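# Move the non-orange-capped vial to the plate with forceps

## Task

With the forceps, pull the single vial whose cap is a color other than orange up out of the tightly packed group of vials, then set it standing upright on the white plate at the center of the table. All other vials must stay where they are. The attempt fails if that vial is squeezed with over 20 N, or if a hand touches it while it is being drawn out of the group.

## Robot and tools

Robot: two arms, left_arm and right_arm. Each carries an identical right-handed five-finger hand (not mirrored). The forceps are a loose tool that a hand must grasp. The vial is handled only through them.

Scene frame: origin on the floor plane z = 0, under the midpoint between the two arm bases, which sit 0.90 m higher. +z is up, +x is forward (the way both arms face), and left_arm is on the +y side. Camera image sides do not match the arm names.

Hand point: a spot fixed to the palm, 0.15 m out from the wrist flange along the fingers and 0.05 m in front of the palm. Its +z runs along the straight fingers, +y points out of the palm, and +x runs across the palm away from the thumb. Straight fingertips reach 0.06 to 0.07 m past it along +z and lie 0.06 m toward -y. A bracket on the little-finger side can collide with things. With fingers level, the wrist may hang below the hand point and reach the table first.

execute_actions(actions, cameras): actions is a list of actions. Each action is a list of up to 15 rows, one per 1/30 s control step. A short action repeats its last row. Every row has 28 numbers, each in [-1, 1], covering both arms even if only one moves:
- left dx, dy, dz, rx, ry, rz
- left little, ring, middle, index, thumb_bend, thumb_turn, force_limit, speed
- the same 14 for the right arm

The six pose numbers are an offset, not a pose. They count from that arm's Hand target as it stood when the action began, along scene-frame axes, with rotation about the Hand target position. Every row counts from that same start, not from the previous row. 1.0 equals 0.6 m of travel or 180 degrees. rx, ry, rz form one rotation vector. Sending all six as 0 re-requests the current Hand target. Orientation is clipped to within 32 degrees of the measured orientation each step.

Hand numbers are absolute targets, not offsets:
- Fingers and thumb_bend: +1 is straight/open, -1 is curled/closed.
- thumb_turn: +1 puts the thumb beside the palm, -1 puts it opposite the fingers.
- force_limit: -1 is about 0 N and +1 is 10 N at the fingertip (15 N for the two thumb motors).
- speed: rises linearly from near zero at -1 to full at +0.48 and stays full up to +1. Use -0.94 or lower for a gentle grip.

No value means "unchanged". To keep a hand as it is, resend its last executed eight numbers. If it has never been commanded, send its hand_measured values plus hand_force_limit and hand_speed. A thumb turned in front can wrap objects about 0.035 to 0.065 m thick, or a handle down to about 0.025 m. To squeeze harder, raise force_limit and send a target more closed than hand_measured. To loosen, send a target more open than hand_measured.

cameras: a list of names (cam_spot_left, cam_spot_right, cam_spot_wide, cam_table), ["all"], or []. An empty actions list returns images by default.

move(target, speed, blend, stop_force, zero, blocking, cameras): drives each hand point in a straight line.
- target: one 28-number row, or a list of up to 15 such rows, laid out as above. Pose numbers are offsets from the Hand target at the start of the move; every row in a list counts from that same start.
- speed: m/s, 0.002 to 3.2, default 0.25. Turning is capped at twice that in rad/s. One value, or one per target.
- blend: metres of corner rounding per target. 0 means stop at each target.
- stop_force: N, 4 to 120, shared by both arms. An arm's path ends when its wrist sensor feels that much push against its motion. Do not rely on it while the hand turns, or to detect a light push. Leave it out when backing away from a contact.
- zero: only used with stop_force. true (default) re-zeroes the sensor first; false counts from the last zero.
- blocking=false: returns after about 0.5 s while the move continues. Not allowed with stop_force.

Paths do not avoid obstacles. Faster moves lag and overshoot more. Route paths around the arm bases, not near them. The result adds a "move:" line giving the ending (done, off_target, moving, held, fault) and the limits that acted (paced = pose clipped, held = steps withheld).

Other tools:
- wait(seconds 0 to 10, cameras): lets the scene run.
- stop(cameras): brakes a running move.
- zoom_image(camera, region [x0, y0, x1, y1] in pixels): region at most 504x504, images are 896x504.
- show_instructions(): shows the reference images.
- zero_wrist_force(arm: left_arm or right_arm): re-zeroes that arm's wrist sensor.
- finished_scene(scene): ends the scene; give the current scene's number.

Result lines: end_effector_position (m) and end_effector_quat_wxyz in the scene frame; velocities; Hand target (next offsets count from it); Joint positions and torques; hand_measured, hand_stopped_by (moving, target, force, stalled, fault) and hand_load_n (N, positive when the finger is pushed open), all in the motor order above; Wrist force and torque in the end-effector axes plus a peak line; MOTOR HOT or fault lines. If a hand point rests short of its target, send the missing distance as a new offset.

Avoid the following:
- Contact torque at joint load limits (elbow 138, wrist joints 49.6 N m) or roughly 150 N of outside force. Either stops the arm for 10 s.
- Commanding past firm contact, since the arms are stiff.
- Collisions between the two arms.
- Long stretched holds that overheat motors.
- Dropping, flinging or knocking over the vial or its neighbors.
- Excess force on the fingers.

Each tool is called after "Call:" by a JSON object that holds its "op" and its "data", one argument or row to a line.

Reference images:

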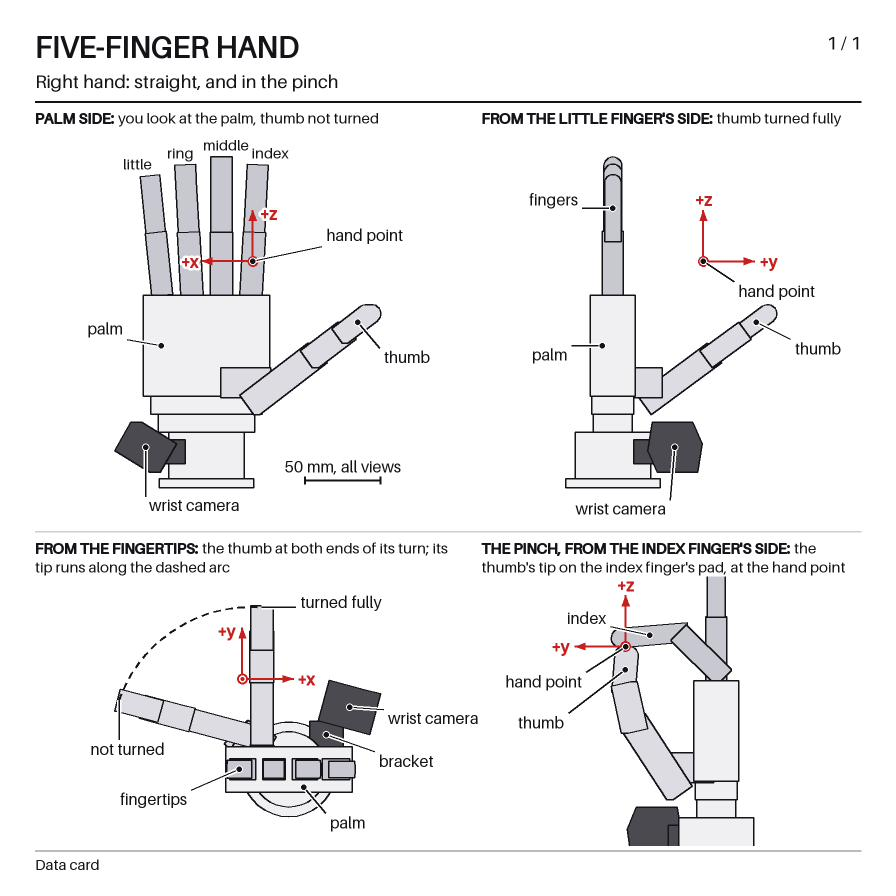

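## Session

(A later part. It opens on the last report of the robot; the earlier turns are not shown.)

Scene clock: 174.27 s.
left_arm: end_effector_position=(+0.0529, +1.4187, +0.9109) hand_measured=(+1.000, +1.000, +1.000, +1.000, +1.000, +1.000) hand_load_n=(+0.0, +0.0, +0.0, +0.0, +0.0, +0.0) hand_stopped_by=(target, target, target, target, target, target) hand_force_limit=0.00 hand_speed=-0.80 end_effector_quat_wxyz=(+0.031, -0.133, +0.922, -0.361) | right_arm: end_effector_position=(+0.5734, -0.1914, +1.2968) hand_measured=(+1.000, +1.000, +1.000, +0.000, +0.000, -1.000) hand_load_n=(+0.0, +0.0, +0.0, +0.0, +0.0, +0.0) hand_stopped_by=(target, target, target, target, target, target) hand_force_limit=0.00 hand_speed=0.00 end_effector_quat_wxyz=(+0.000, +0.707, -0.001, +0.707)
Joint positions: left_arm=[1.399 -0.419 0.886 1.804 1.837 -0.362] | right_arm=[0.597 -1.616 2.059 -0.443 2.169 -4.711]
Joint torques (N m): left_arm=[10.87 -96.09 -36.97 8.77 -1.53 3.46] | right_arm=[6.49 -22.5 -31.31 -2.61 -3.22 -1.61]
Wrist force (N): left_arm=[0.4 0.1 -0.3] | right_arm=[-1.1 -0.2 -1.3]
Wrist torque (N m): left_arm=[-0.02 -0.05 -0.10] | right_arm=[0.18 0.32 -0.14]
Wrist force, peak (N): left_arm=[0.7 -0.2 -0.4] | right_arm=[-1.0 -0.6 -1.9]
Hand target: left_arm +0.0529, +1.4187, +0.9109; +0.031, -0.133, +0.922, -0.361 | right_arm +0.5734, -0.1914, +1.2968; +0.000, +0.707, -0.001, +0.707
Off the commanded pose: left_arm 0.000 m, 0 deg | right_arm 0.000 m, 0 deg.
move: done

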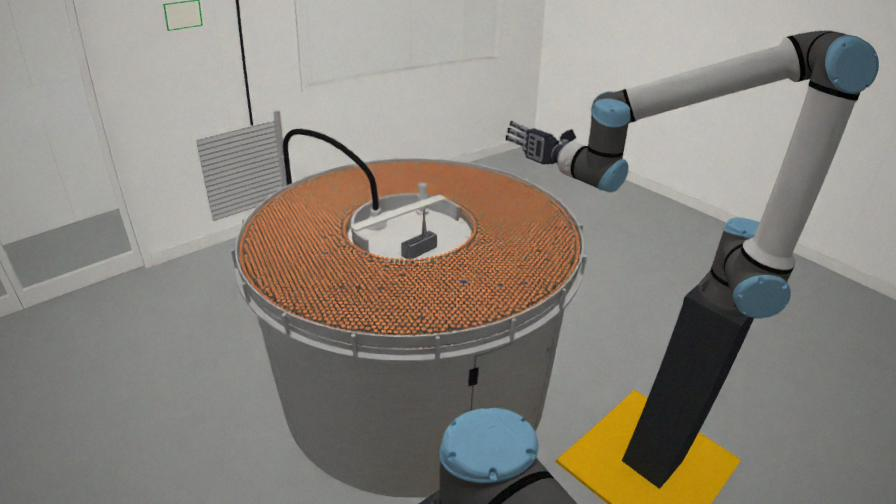

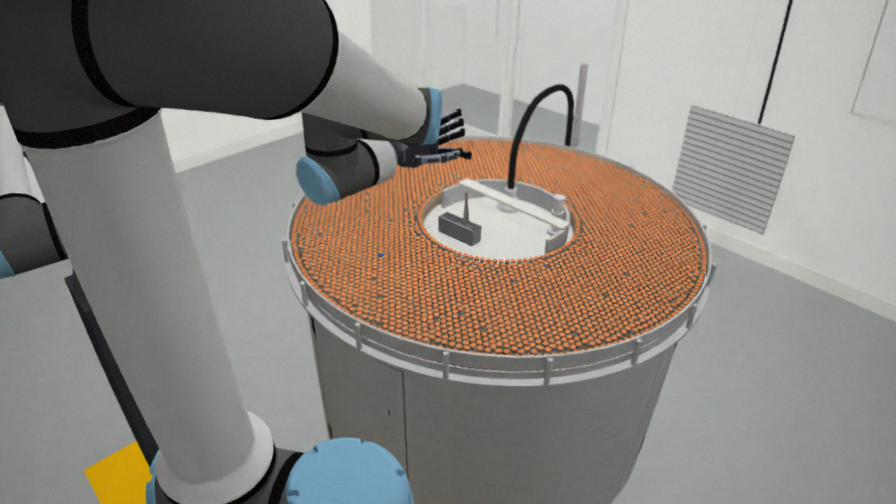

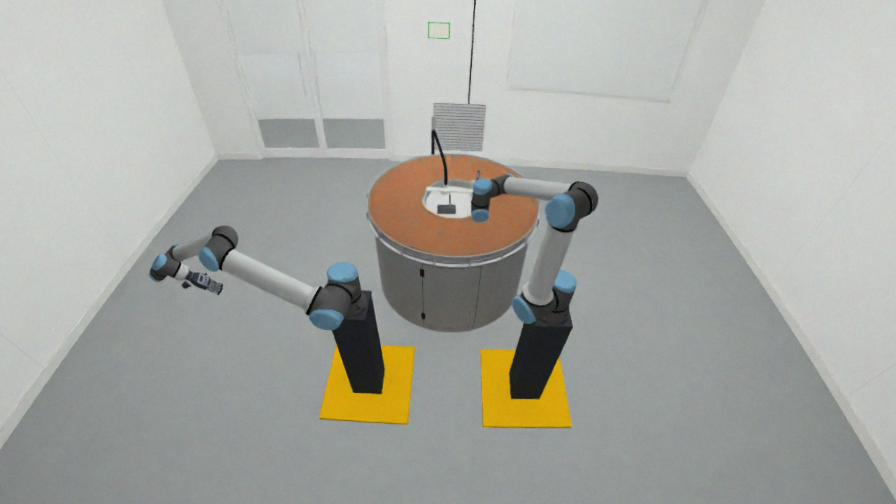

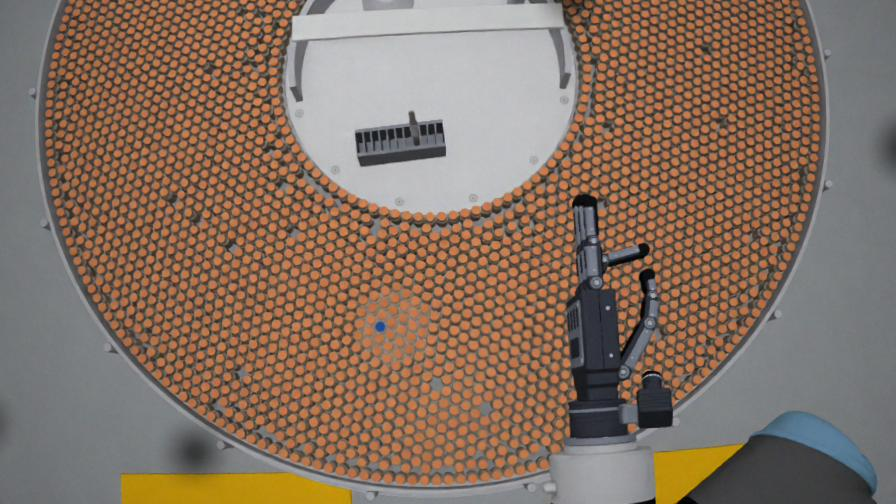

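Call:
{"op": "move", "data": {
  "target": [0,0,0,0,0,0,1,1,1,1,1,1,0,-0.8, 0,0,-0.2,0,0,0,1,1,1,0,0,-1,0,0],
  "speed": 0.25,
  "cameras": ["all"]
}}

Call:
{"op": "zoom_image", "data": {
  "camera": "cam_spot_left",
  "region": [400, 100, 640, 260]
}}

Call:
{"op": "zoom_image", "data": {
  "camera": "cam_spot_right",
  "region": [400, 100, 540, 200]
}}

Scene clock: 220.63 s.
left_arm: end_effector_position=(+0.0529, +1.4187, +0.9109) hand_measured=(+1.000, +1.000, +1.000, +1.000, +1.000, +1.000) hand_load_n=(+0.0, +0.0, +0.0, +0.0, +0.0, +0.0) hand_stopped_by=(target, target, target, target, target, target) hand_force_limit=0.00 hand_speed=-0.80 end_effector_quat_wxyz=(+0.031, -0.133, +0.922, -0.361) | right_arm: end_effector_position=(+0.5733, -0.1914, +1.1769) hand_measured=(+1.000, +1.000, +1.000, +0.000, +0.000, -1.000) hand_load_n=(+0.0, +0.0, +0.0, +0.0, +0.0, +0.0) hand_stopped_by=(target, target, target, target, target, target) hand_force_limit=0.00 hand_speed=0.00 end_effector_quat_wxyz=(+0.000, +0.707, -0.001, +0.707)
Joint positions: left_arm=[1.399 -0.419 0.886 1.804 1.837 -0.362] | right_arm=[0.597 -1.492 2.182 -0.69 2.169 -4.711]
Joint torques (N m): left_arm=[9.56 -95.64 -37.15 8.55 -1.19 3.56] | right_arm=[10.24 -28.35 -26.22 -3.32 -1.49 -2.01]
Wrist force (N): left_arm=[0.3 -0.1 0.1] | right_arm=[-1.1 -1.0 -1.4]
Wrist torque (N m): left_arm=[-0.08 -0.05 -0.11] | right_arm=[0.07 0.32 -0.19]
Wrist force, peak (N): left_arm=[0.5 -0.5 -0.3] | right_arm=[-2.5 -0.3 -1.3]
Hand target: left_arm +0.0529, +1.4187, +0.9109; +0.031, -0.133, +0.922, -0.361 | right_arm +0.5734, -0.1914, +1.1768; +0.000, +0.707, -0.001, +0.707
Off the commanded pose: left_arm 0.000 m, 0 deg | right_arm 0.000 m, 0 deg.
move: done

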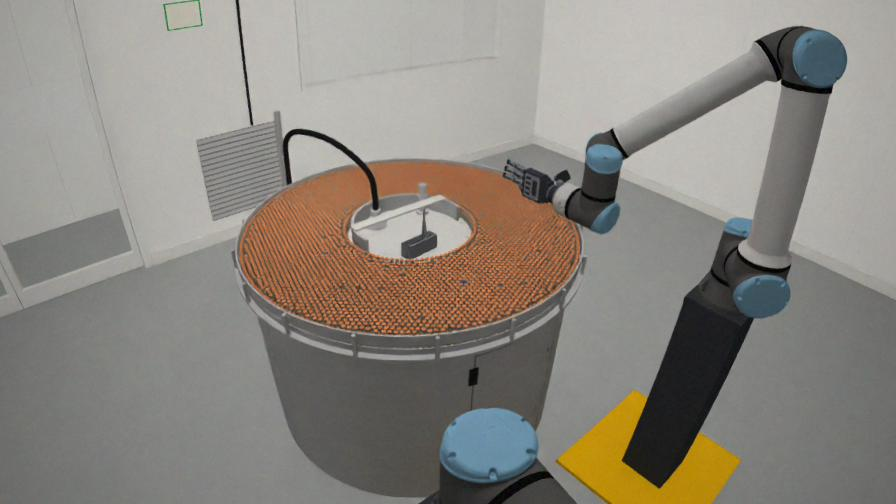

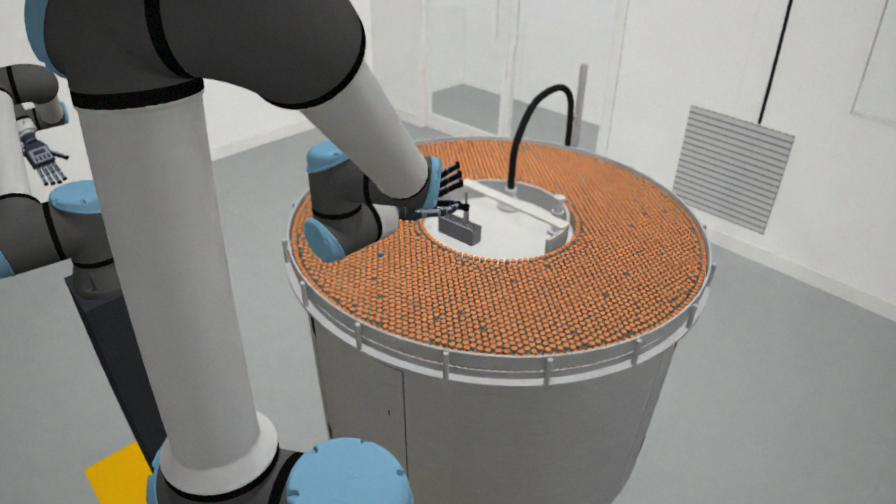

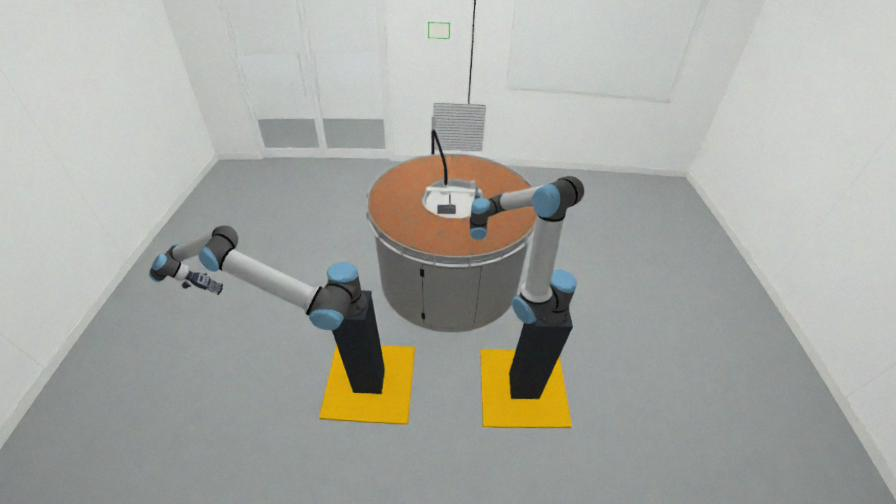

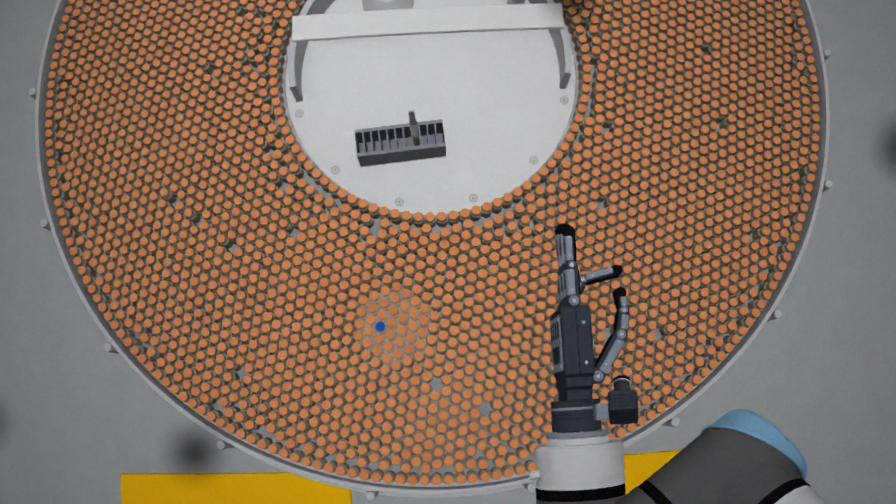

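Scaled by 2.100.

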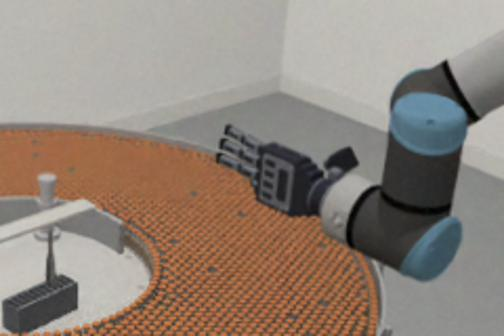

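Scaled by 3.600.

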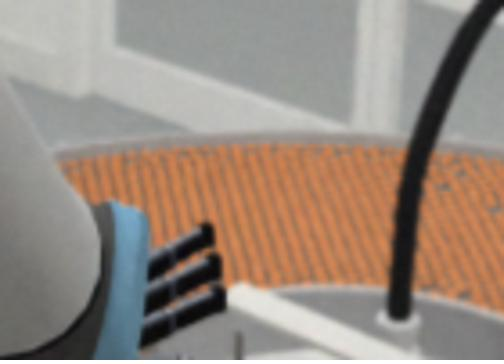

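Call:
{"op": "zoom_image", "data": {
  "camera": "cam_table",
  "region": [540, 210, 660, 330]
}}

Call:
{"op": "move", "data": {
  "target": [0,0,0,0,0,0,1,1,1,1,1,1,0,-0.8, 0,0.3333,0,0,0,0,1,1,1,0,0,-1,0,0],
  "speed": 0.25,
  "cameras": ["all"]
}}

Call:
{"op": "zoom_image", "data": {
  "camera": "cam_table",
  "region": [340, 180, 480, 320]
}}

Call:
{"op": "zoom_image", "data": {
  "camera": "cam_spot_left",
  "region": [380, 100, 520, 240]
}}

Call:
{"op": "zoom_image", "data": {
  "camera": "cam_spot_right",
  "region": [340, 100, 480, 240]
}}

Scaled by 4.200.

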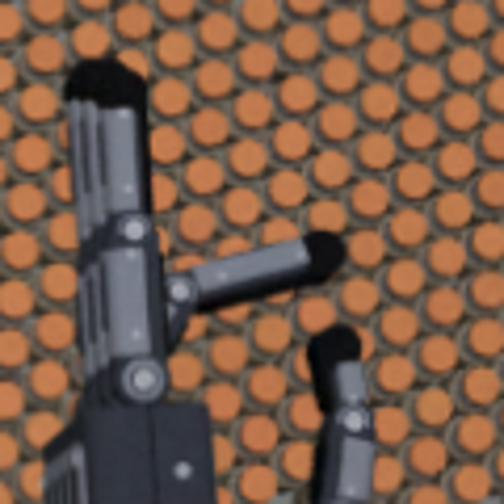

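Scene clock: 226.87 s.
left_arm: end_effector_position=(+0.0529, +1.4187, +0.9109) hand_measured=(+1.000, +1.000, +1.000, +1.000, +1.000, +1.000) hand_load_n=(+0.0, +0.0, +0.0, +0.0, +0.0, +0.0) hand_stopped_by=(target, target, target, target, target, target) hand_force_limit=0.00 hand_speed=-0.80 end_effector_quat_wxyz=(+0.031, -0.133, +0.922, -0.361) | right_arm: end_effector_position=(+0.5733, +0.0084, +1.1768) hand_measured=(+1.000, +1.000, +1.000, +0.000, +0.000, -1.000) hand_load_n=(+0.0, +0.0, +0.0, +0.0, +0.0, +0.0) hand_stopped_by=(target, target, target, target, target, target) hand_force_limit=0.00 hand_speed=0.00 end_effector_quat_wxyz=(+0.000, +0.707, -0.001, +0.707)
Joint positions: left_arm=[1.399 -0.419 0.886 1.804 1.837 -0.362] | right_arm=[0.856 -1.234 1.853 -0.618 2.427 -4.711]
Joint torques (N m): left_arm=[8.99 -96.98 -36.9 8.42 -1.33 3.26] | right_arm=[10.86 -54.19 -45.88 1.82 3.31 2.57]
Wrist force (N): left_arm=[0.3 0.0 -0.2] | right_arm=[-1.1 -0.1 -1.0]
Wrist torque (N m): left_arm=[-0.04 -0.04 -0.11] | right_arm=[0.16 0.32 -0.31]
Wrist force, peak (N): left_arm=[0.4 0.0 -0.6] | right_arm=[-1.2 -2.6 -1.5]
Hand target: left_arm +0.0529, +1.4187, +0.9109; +0.031, -0.133, +0.922, -0.361 | right_arm +0.5734, +0.0086, +1.1768; +0.000, +0.707, -0.001, +0.707
Off the commanded pose: left_arm 0.000 m, 0 deg | right_arm 0.000 m, 0 deg.
move: done

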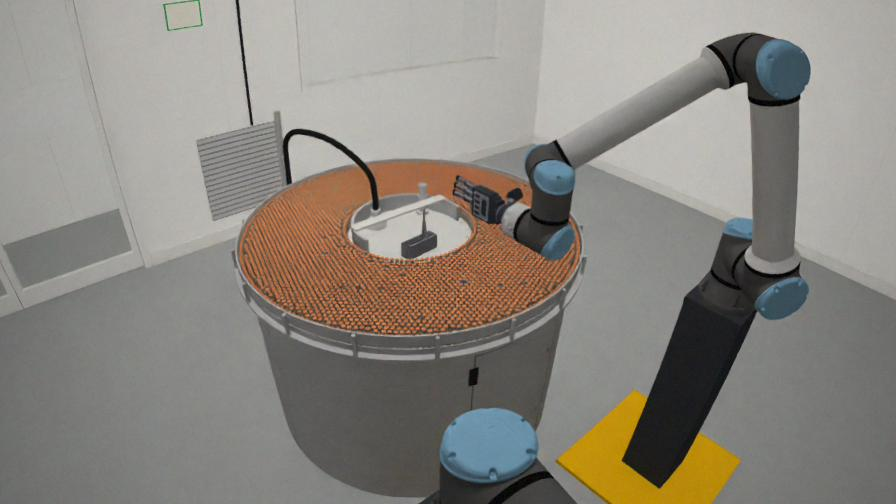

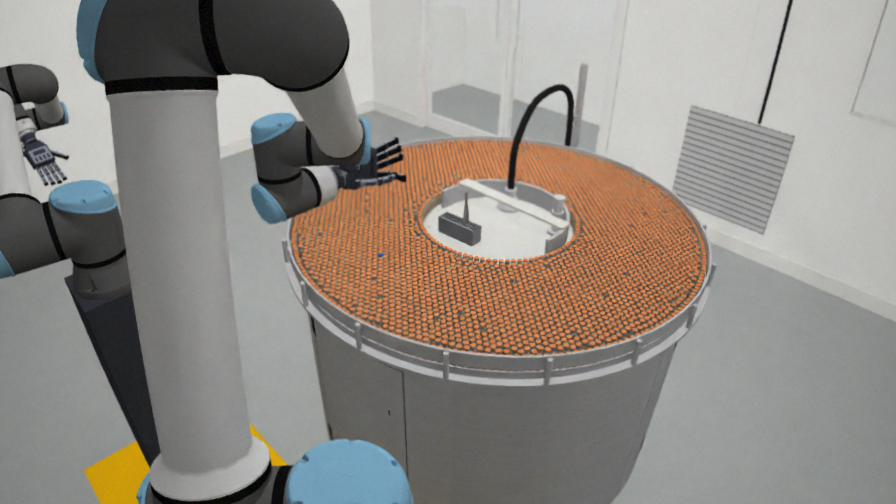

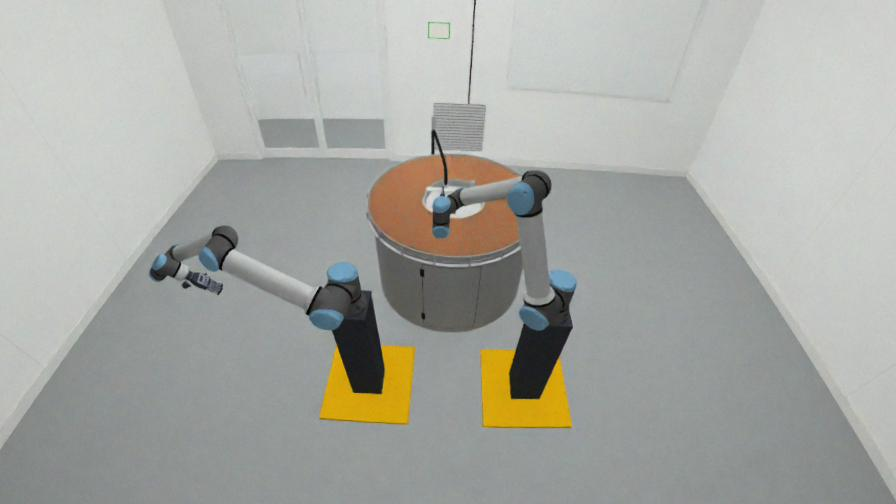

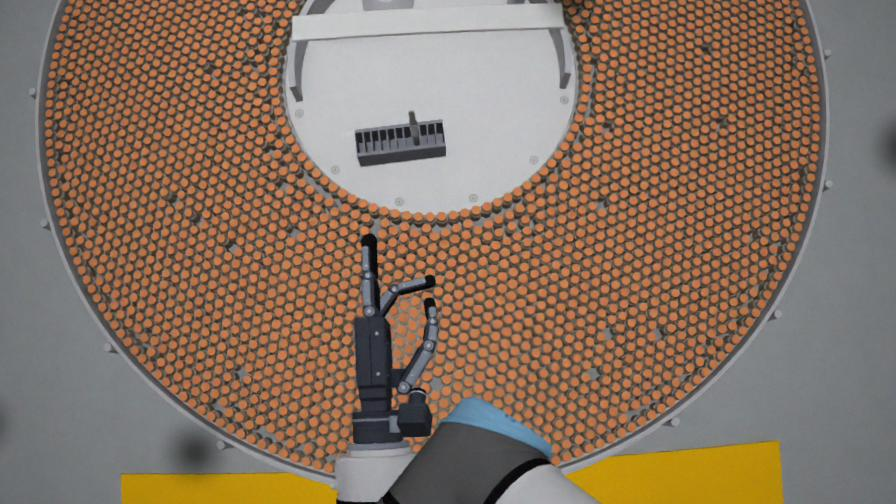

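Scaled by 3.600.

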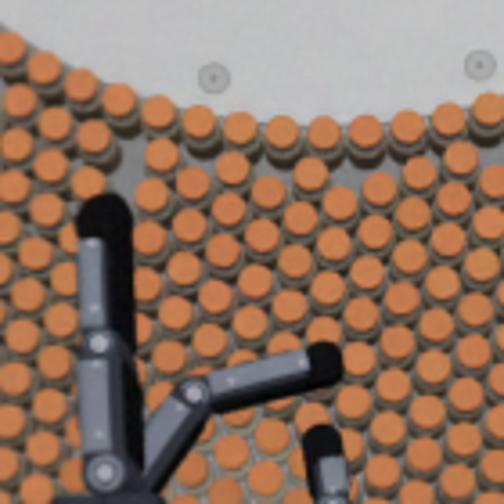

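Scaled by 3.600.

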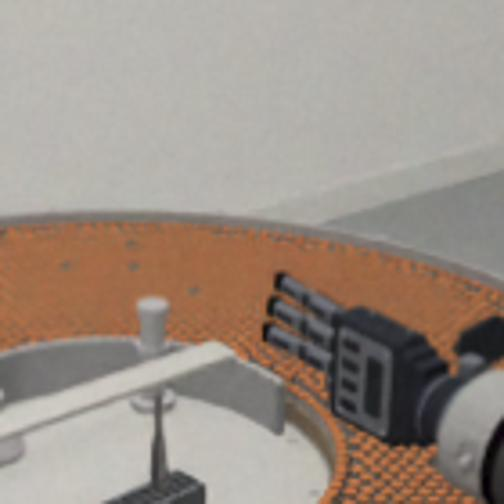

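Scaled by 3.600.

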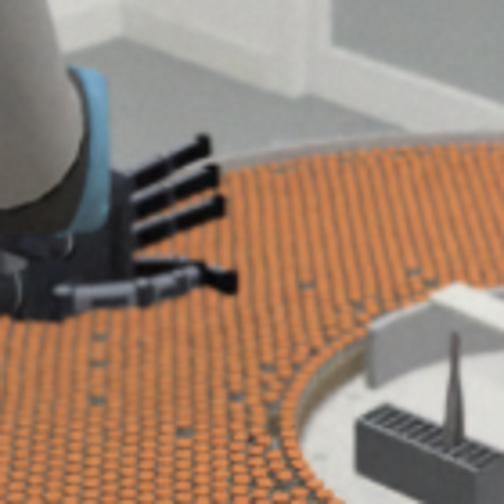

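Call:
{"op": "move", "data": {
  "target": [0,0,0,0,0,0,1,1,1,1,1,1,0,-0.8, 0.3333,-0.1667,0,0,0,0,1,1,1,0,0,-1,0,0],
  "speed": 0.25,
  "cameras": ["all"]
}}

Call:
{"op": "zoom_image", "data": {
  "camera": "cam_table",
  "region": [440, 80, 580, 220]
}}

Call:
{"op": "zoom_image", "data": {
  "camera": "cam_spot_left",
  "region": [380, 120, 520, 260]
}}

Call:
{"op": "zoom_image", "data": {
  "camera": "cam_spot_right",
  "region": [420, 100, 560, 240]
}}

Scene clock: 267.40 s.
left_arm: end_effector_position=(+0.0529, +1.4187, +0.9109) hand_measured=(+1.000, +1.000, +1.000, +1.000, +1.000, +1.000) hand_load_n=(+0.0, +0.0, +0.0, -0.5, +0.0, +0.0) hand_stopped_by=(target, target, target, target, target, target) hand_force_limit=0.00 hand_speed=-0.80 end_effector_quat_wxyz=(+0.031, -0.133, +0.922, -0.361) | right_arm: end_effector_position=(+0.7731, -0.0913, +1.1768) hand_measured=(+1.000, +1.000, +1.000, +0.000, +0.000, -1.000) hand_load_n=(-0.5, +0.0, +0.0, +0.0, +0.0, +0.0) hand_stopped_by=(target, target, target, target, target, target) hand_force_limit=0.00 hand_speed=0.00 end_effector_quat_wxyz=(+0.000, +0.707, -0.001, +0.707)
Joint positions: left_arm=[1.399 -0.419 0.886 1.804 1.837 -0.362] | right_arm=[0.555 -1.185 1.781 -0.596 2.127 -4.711]
Joint torques (N m): left_arm=[9.2 -97.28 -36.73 8.49 -1.21 3.37] | right_arm=[-9.13 -59.58 -46.23 1.73 -3.3 2.32]
Wrist force (N): left_arm=[0.4 0.1 -0.3] | right_arm=[-1.0 -0.4 -1.2]
Wrist torque (N m): left_arm=[-0.03 -0.05 -0.10] | right_arm=[0.13 0.30 -0.30]
Wrist force, peak (N): left_arm=[0.6 -0.3 -0.3] | right_arm=[-1.3 -1.6 -2.5]
Hand target: left_arm +0.0529, +1.4187, +0.9109; +0.031, -0.133, +0.922, -0.361 | right_arm +0.7733, -0.0915, +1.1768; +0.000, +0.707, -0.001, +0.707
Off the commanded pose: left_arm 0.000 m, 0 deg | right_arm 0.000 m, 0 deg.
move: done

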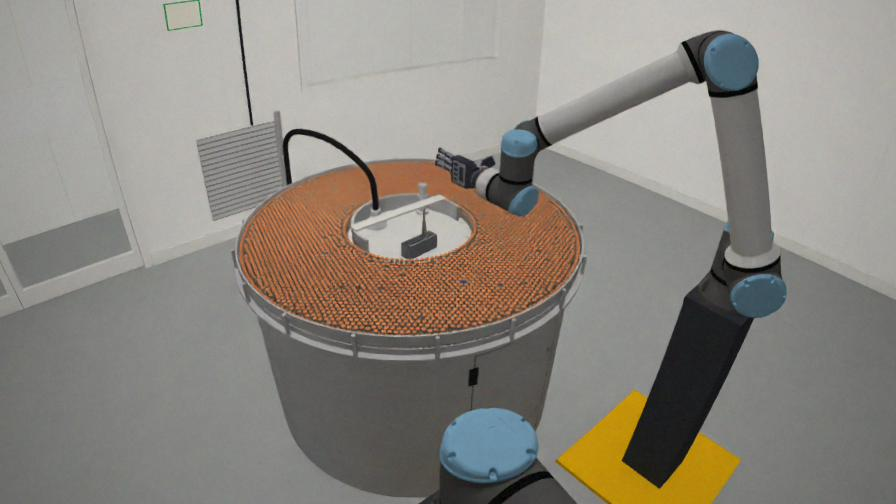

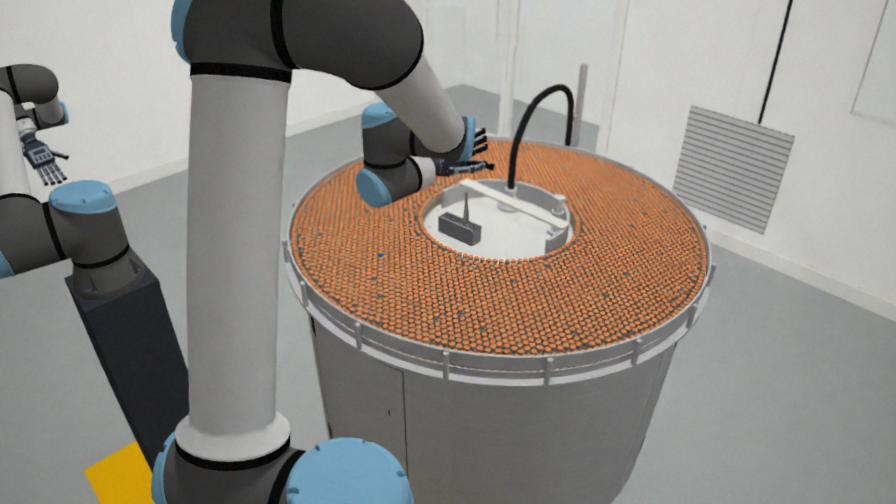

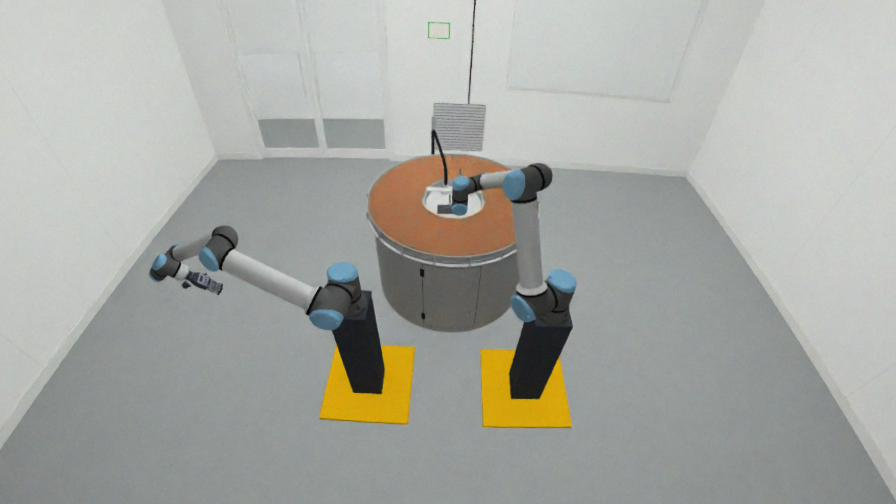

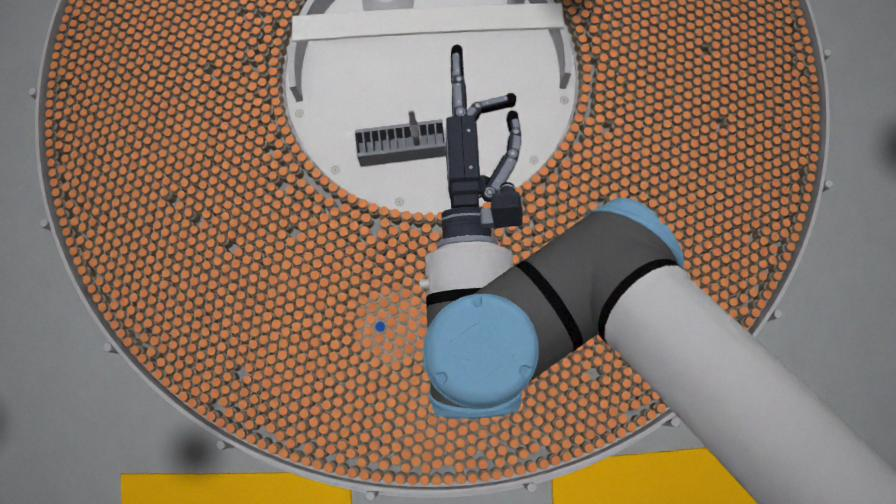

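Scaled by 3.600.

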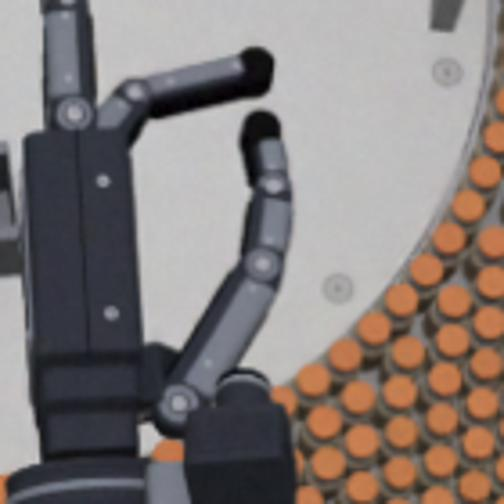

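Scaled by 3.600.

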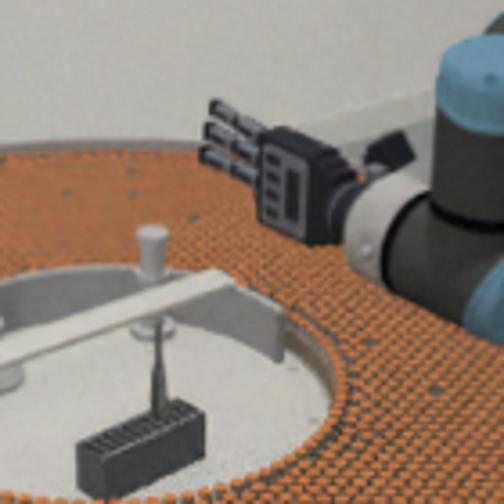

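Scaled by 3.600.

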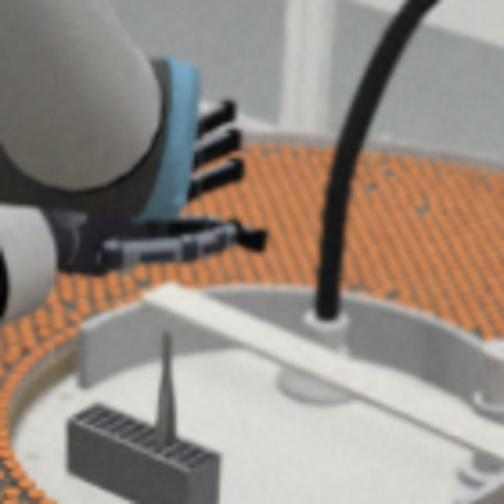

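Call:
{"op": "move", "data": {
  "target": [
    [0,0,0,0,0,0,1,1,1,1,1,1,0,-0.8, 0.05,0.386,0,0,0,0,1,1,1,0,0,-1,0,0],
    [0,0,0,0,0,0,1,1,1,1,1,1,0,-0.8, 0.103,0.386,-0.1947,0,0,0.0144,1,1,1,0,0,-1,0,0]
  ],
  "speed": 0.25,
  "blend": [0.03,0],
  "cameras": ["all"]
}}

Call:
{"op": "zoom_image", "data": {
  "camera": "cam_table",
  "region": [280, 30, 440, 170]
}}

Call:
{"op": "zoom_image", "data": {
  "camera": "cam_spot_left",
  "region": [350, 160, 470, 260]
}}

Call:
{"op": "zoom_image", "data": {
  "camera": "cam_spot_right",
  "region": [390, 150, 510, 250]
}}

Scene clock: 312.20 s.
left_arm: end_effector_position=(+0.0529, +1.4187, +0.9109) hand_measured=(+1.000, +1.000, +1.000, +1.000, +1.000, +1.000) hand_load_n=(+0.0, +0.0, +0.0, +0.0, +0.0, +0.0) hand_stopped_by=(target, target, target, target, target, target) hand_force_limit=0.00 hand_speed=-0.80 end_effector_quat_wxyz=(+0.031, -0.133, +0.922, -0.361) | right_arm: end_effector_position=(+0.8350, +0.1401, +1.0603) hand_measured=(+1.000, +1.000, +1.000, +0.000, +0.000, -1.000) hand_load_n=(+0.0, +0.0, +0.0, +0.0, +0.0, +0.0) hand_stopped_by=(target, target, target, target, target, target) hand_force_limit=0.00 hand_speed=0.00 end_effector_quat_wxyz=(-0.016, +0.707, +0.015, +0.707)
Joint positions: left_arm=[1.399 -0.419 0.886 1.804 1.837 -0.362] | right_arm=[0.729 -0.792 1.356 -0.564 2.255 -4.711]
Joint torques (N m): left_arm=[10.02 -96.84 -36.87 8.54 -1.21 3.49] | right_arm=[-11.11 -91.75 -46.37 -2.82 -3.84 -1.85]
Wrist force (N): left_arm=[0.2 -0.2 -0.1] | right_arm=[-0.9 -0.4 -0.6]
Wrist torque (N m): left_arm=[-0.09 -0.03 -0.12] | right_arm=[0.09 0.28 -0.17]
Wrist force, peak (N): left_arm=[0.5 0.3 0.3] | right_arm=[-2.4 -0.4 -0.8]
Hand target: left_arm +0.0529, +1.4187, +0.9109; +0.031, -0.133, +0.922, -0.361 | right_arm +0.8351, +0.1401, +1.0600; -0.016, +0.707, +0.015, +0.707
Off the commanded pose: left_arm 0.000 m, 0 deg | right_arm 0.000 m, 0 deg.
move: done

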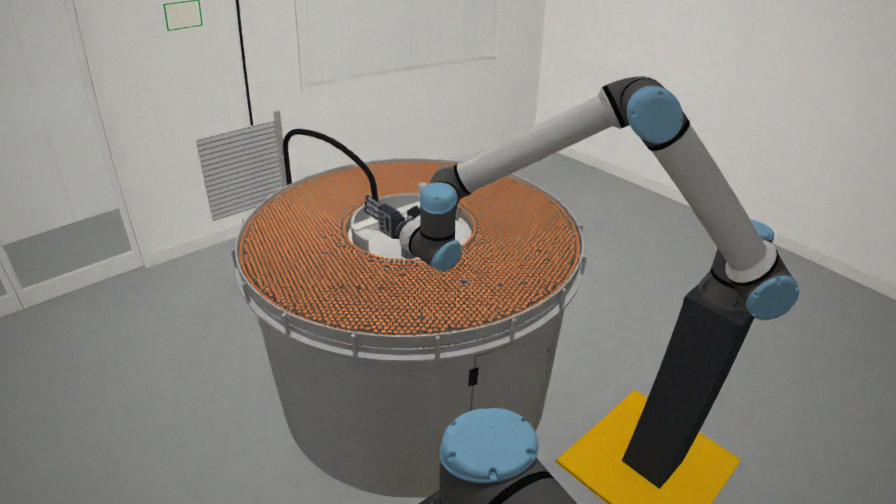

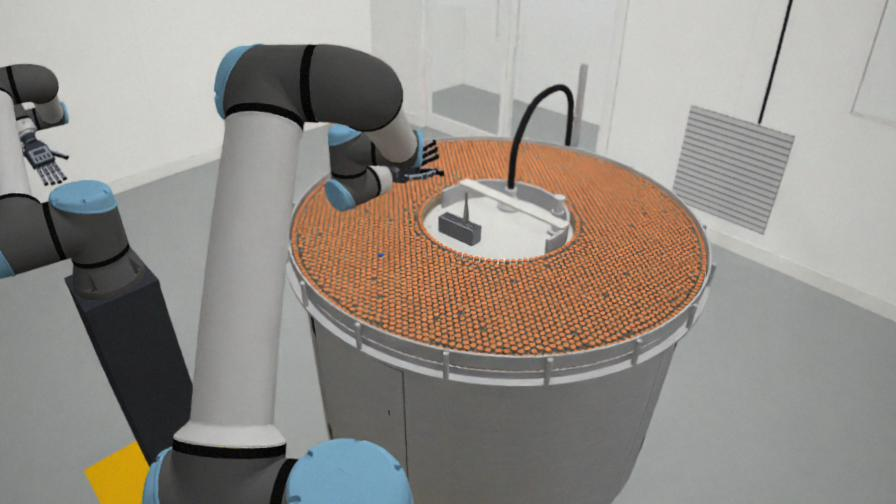

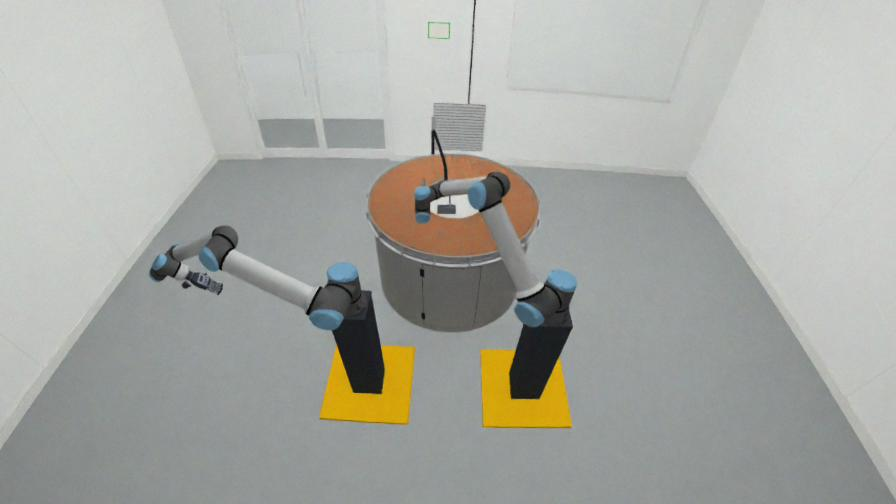

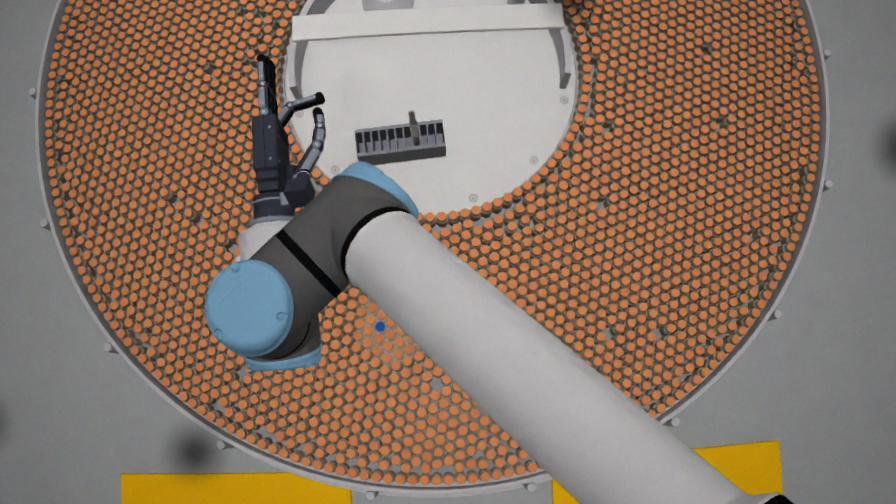

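Scaled by 3.150.

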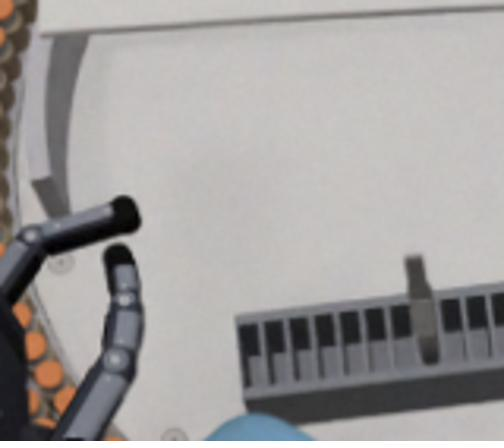

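Scaled by 4.200.

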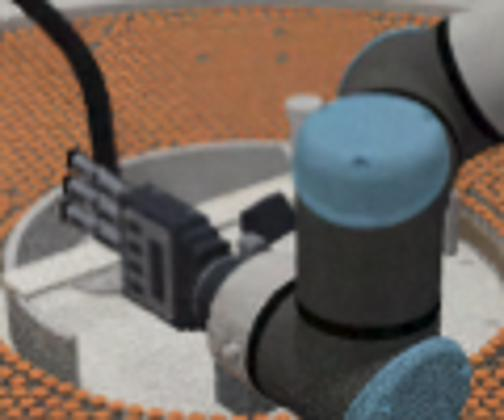

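Scaled by 4.200.

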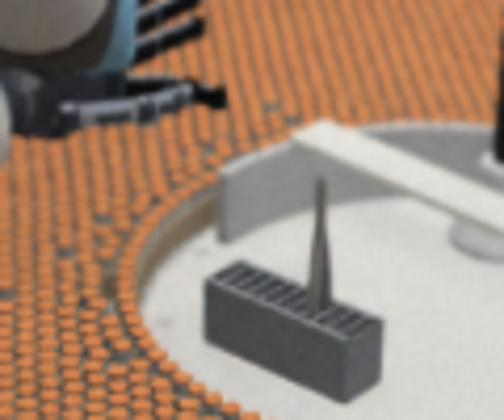

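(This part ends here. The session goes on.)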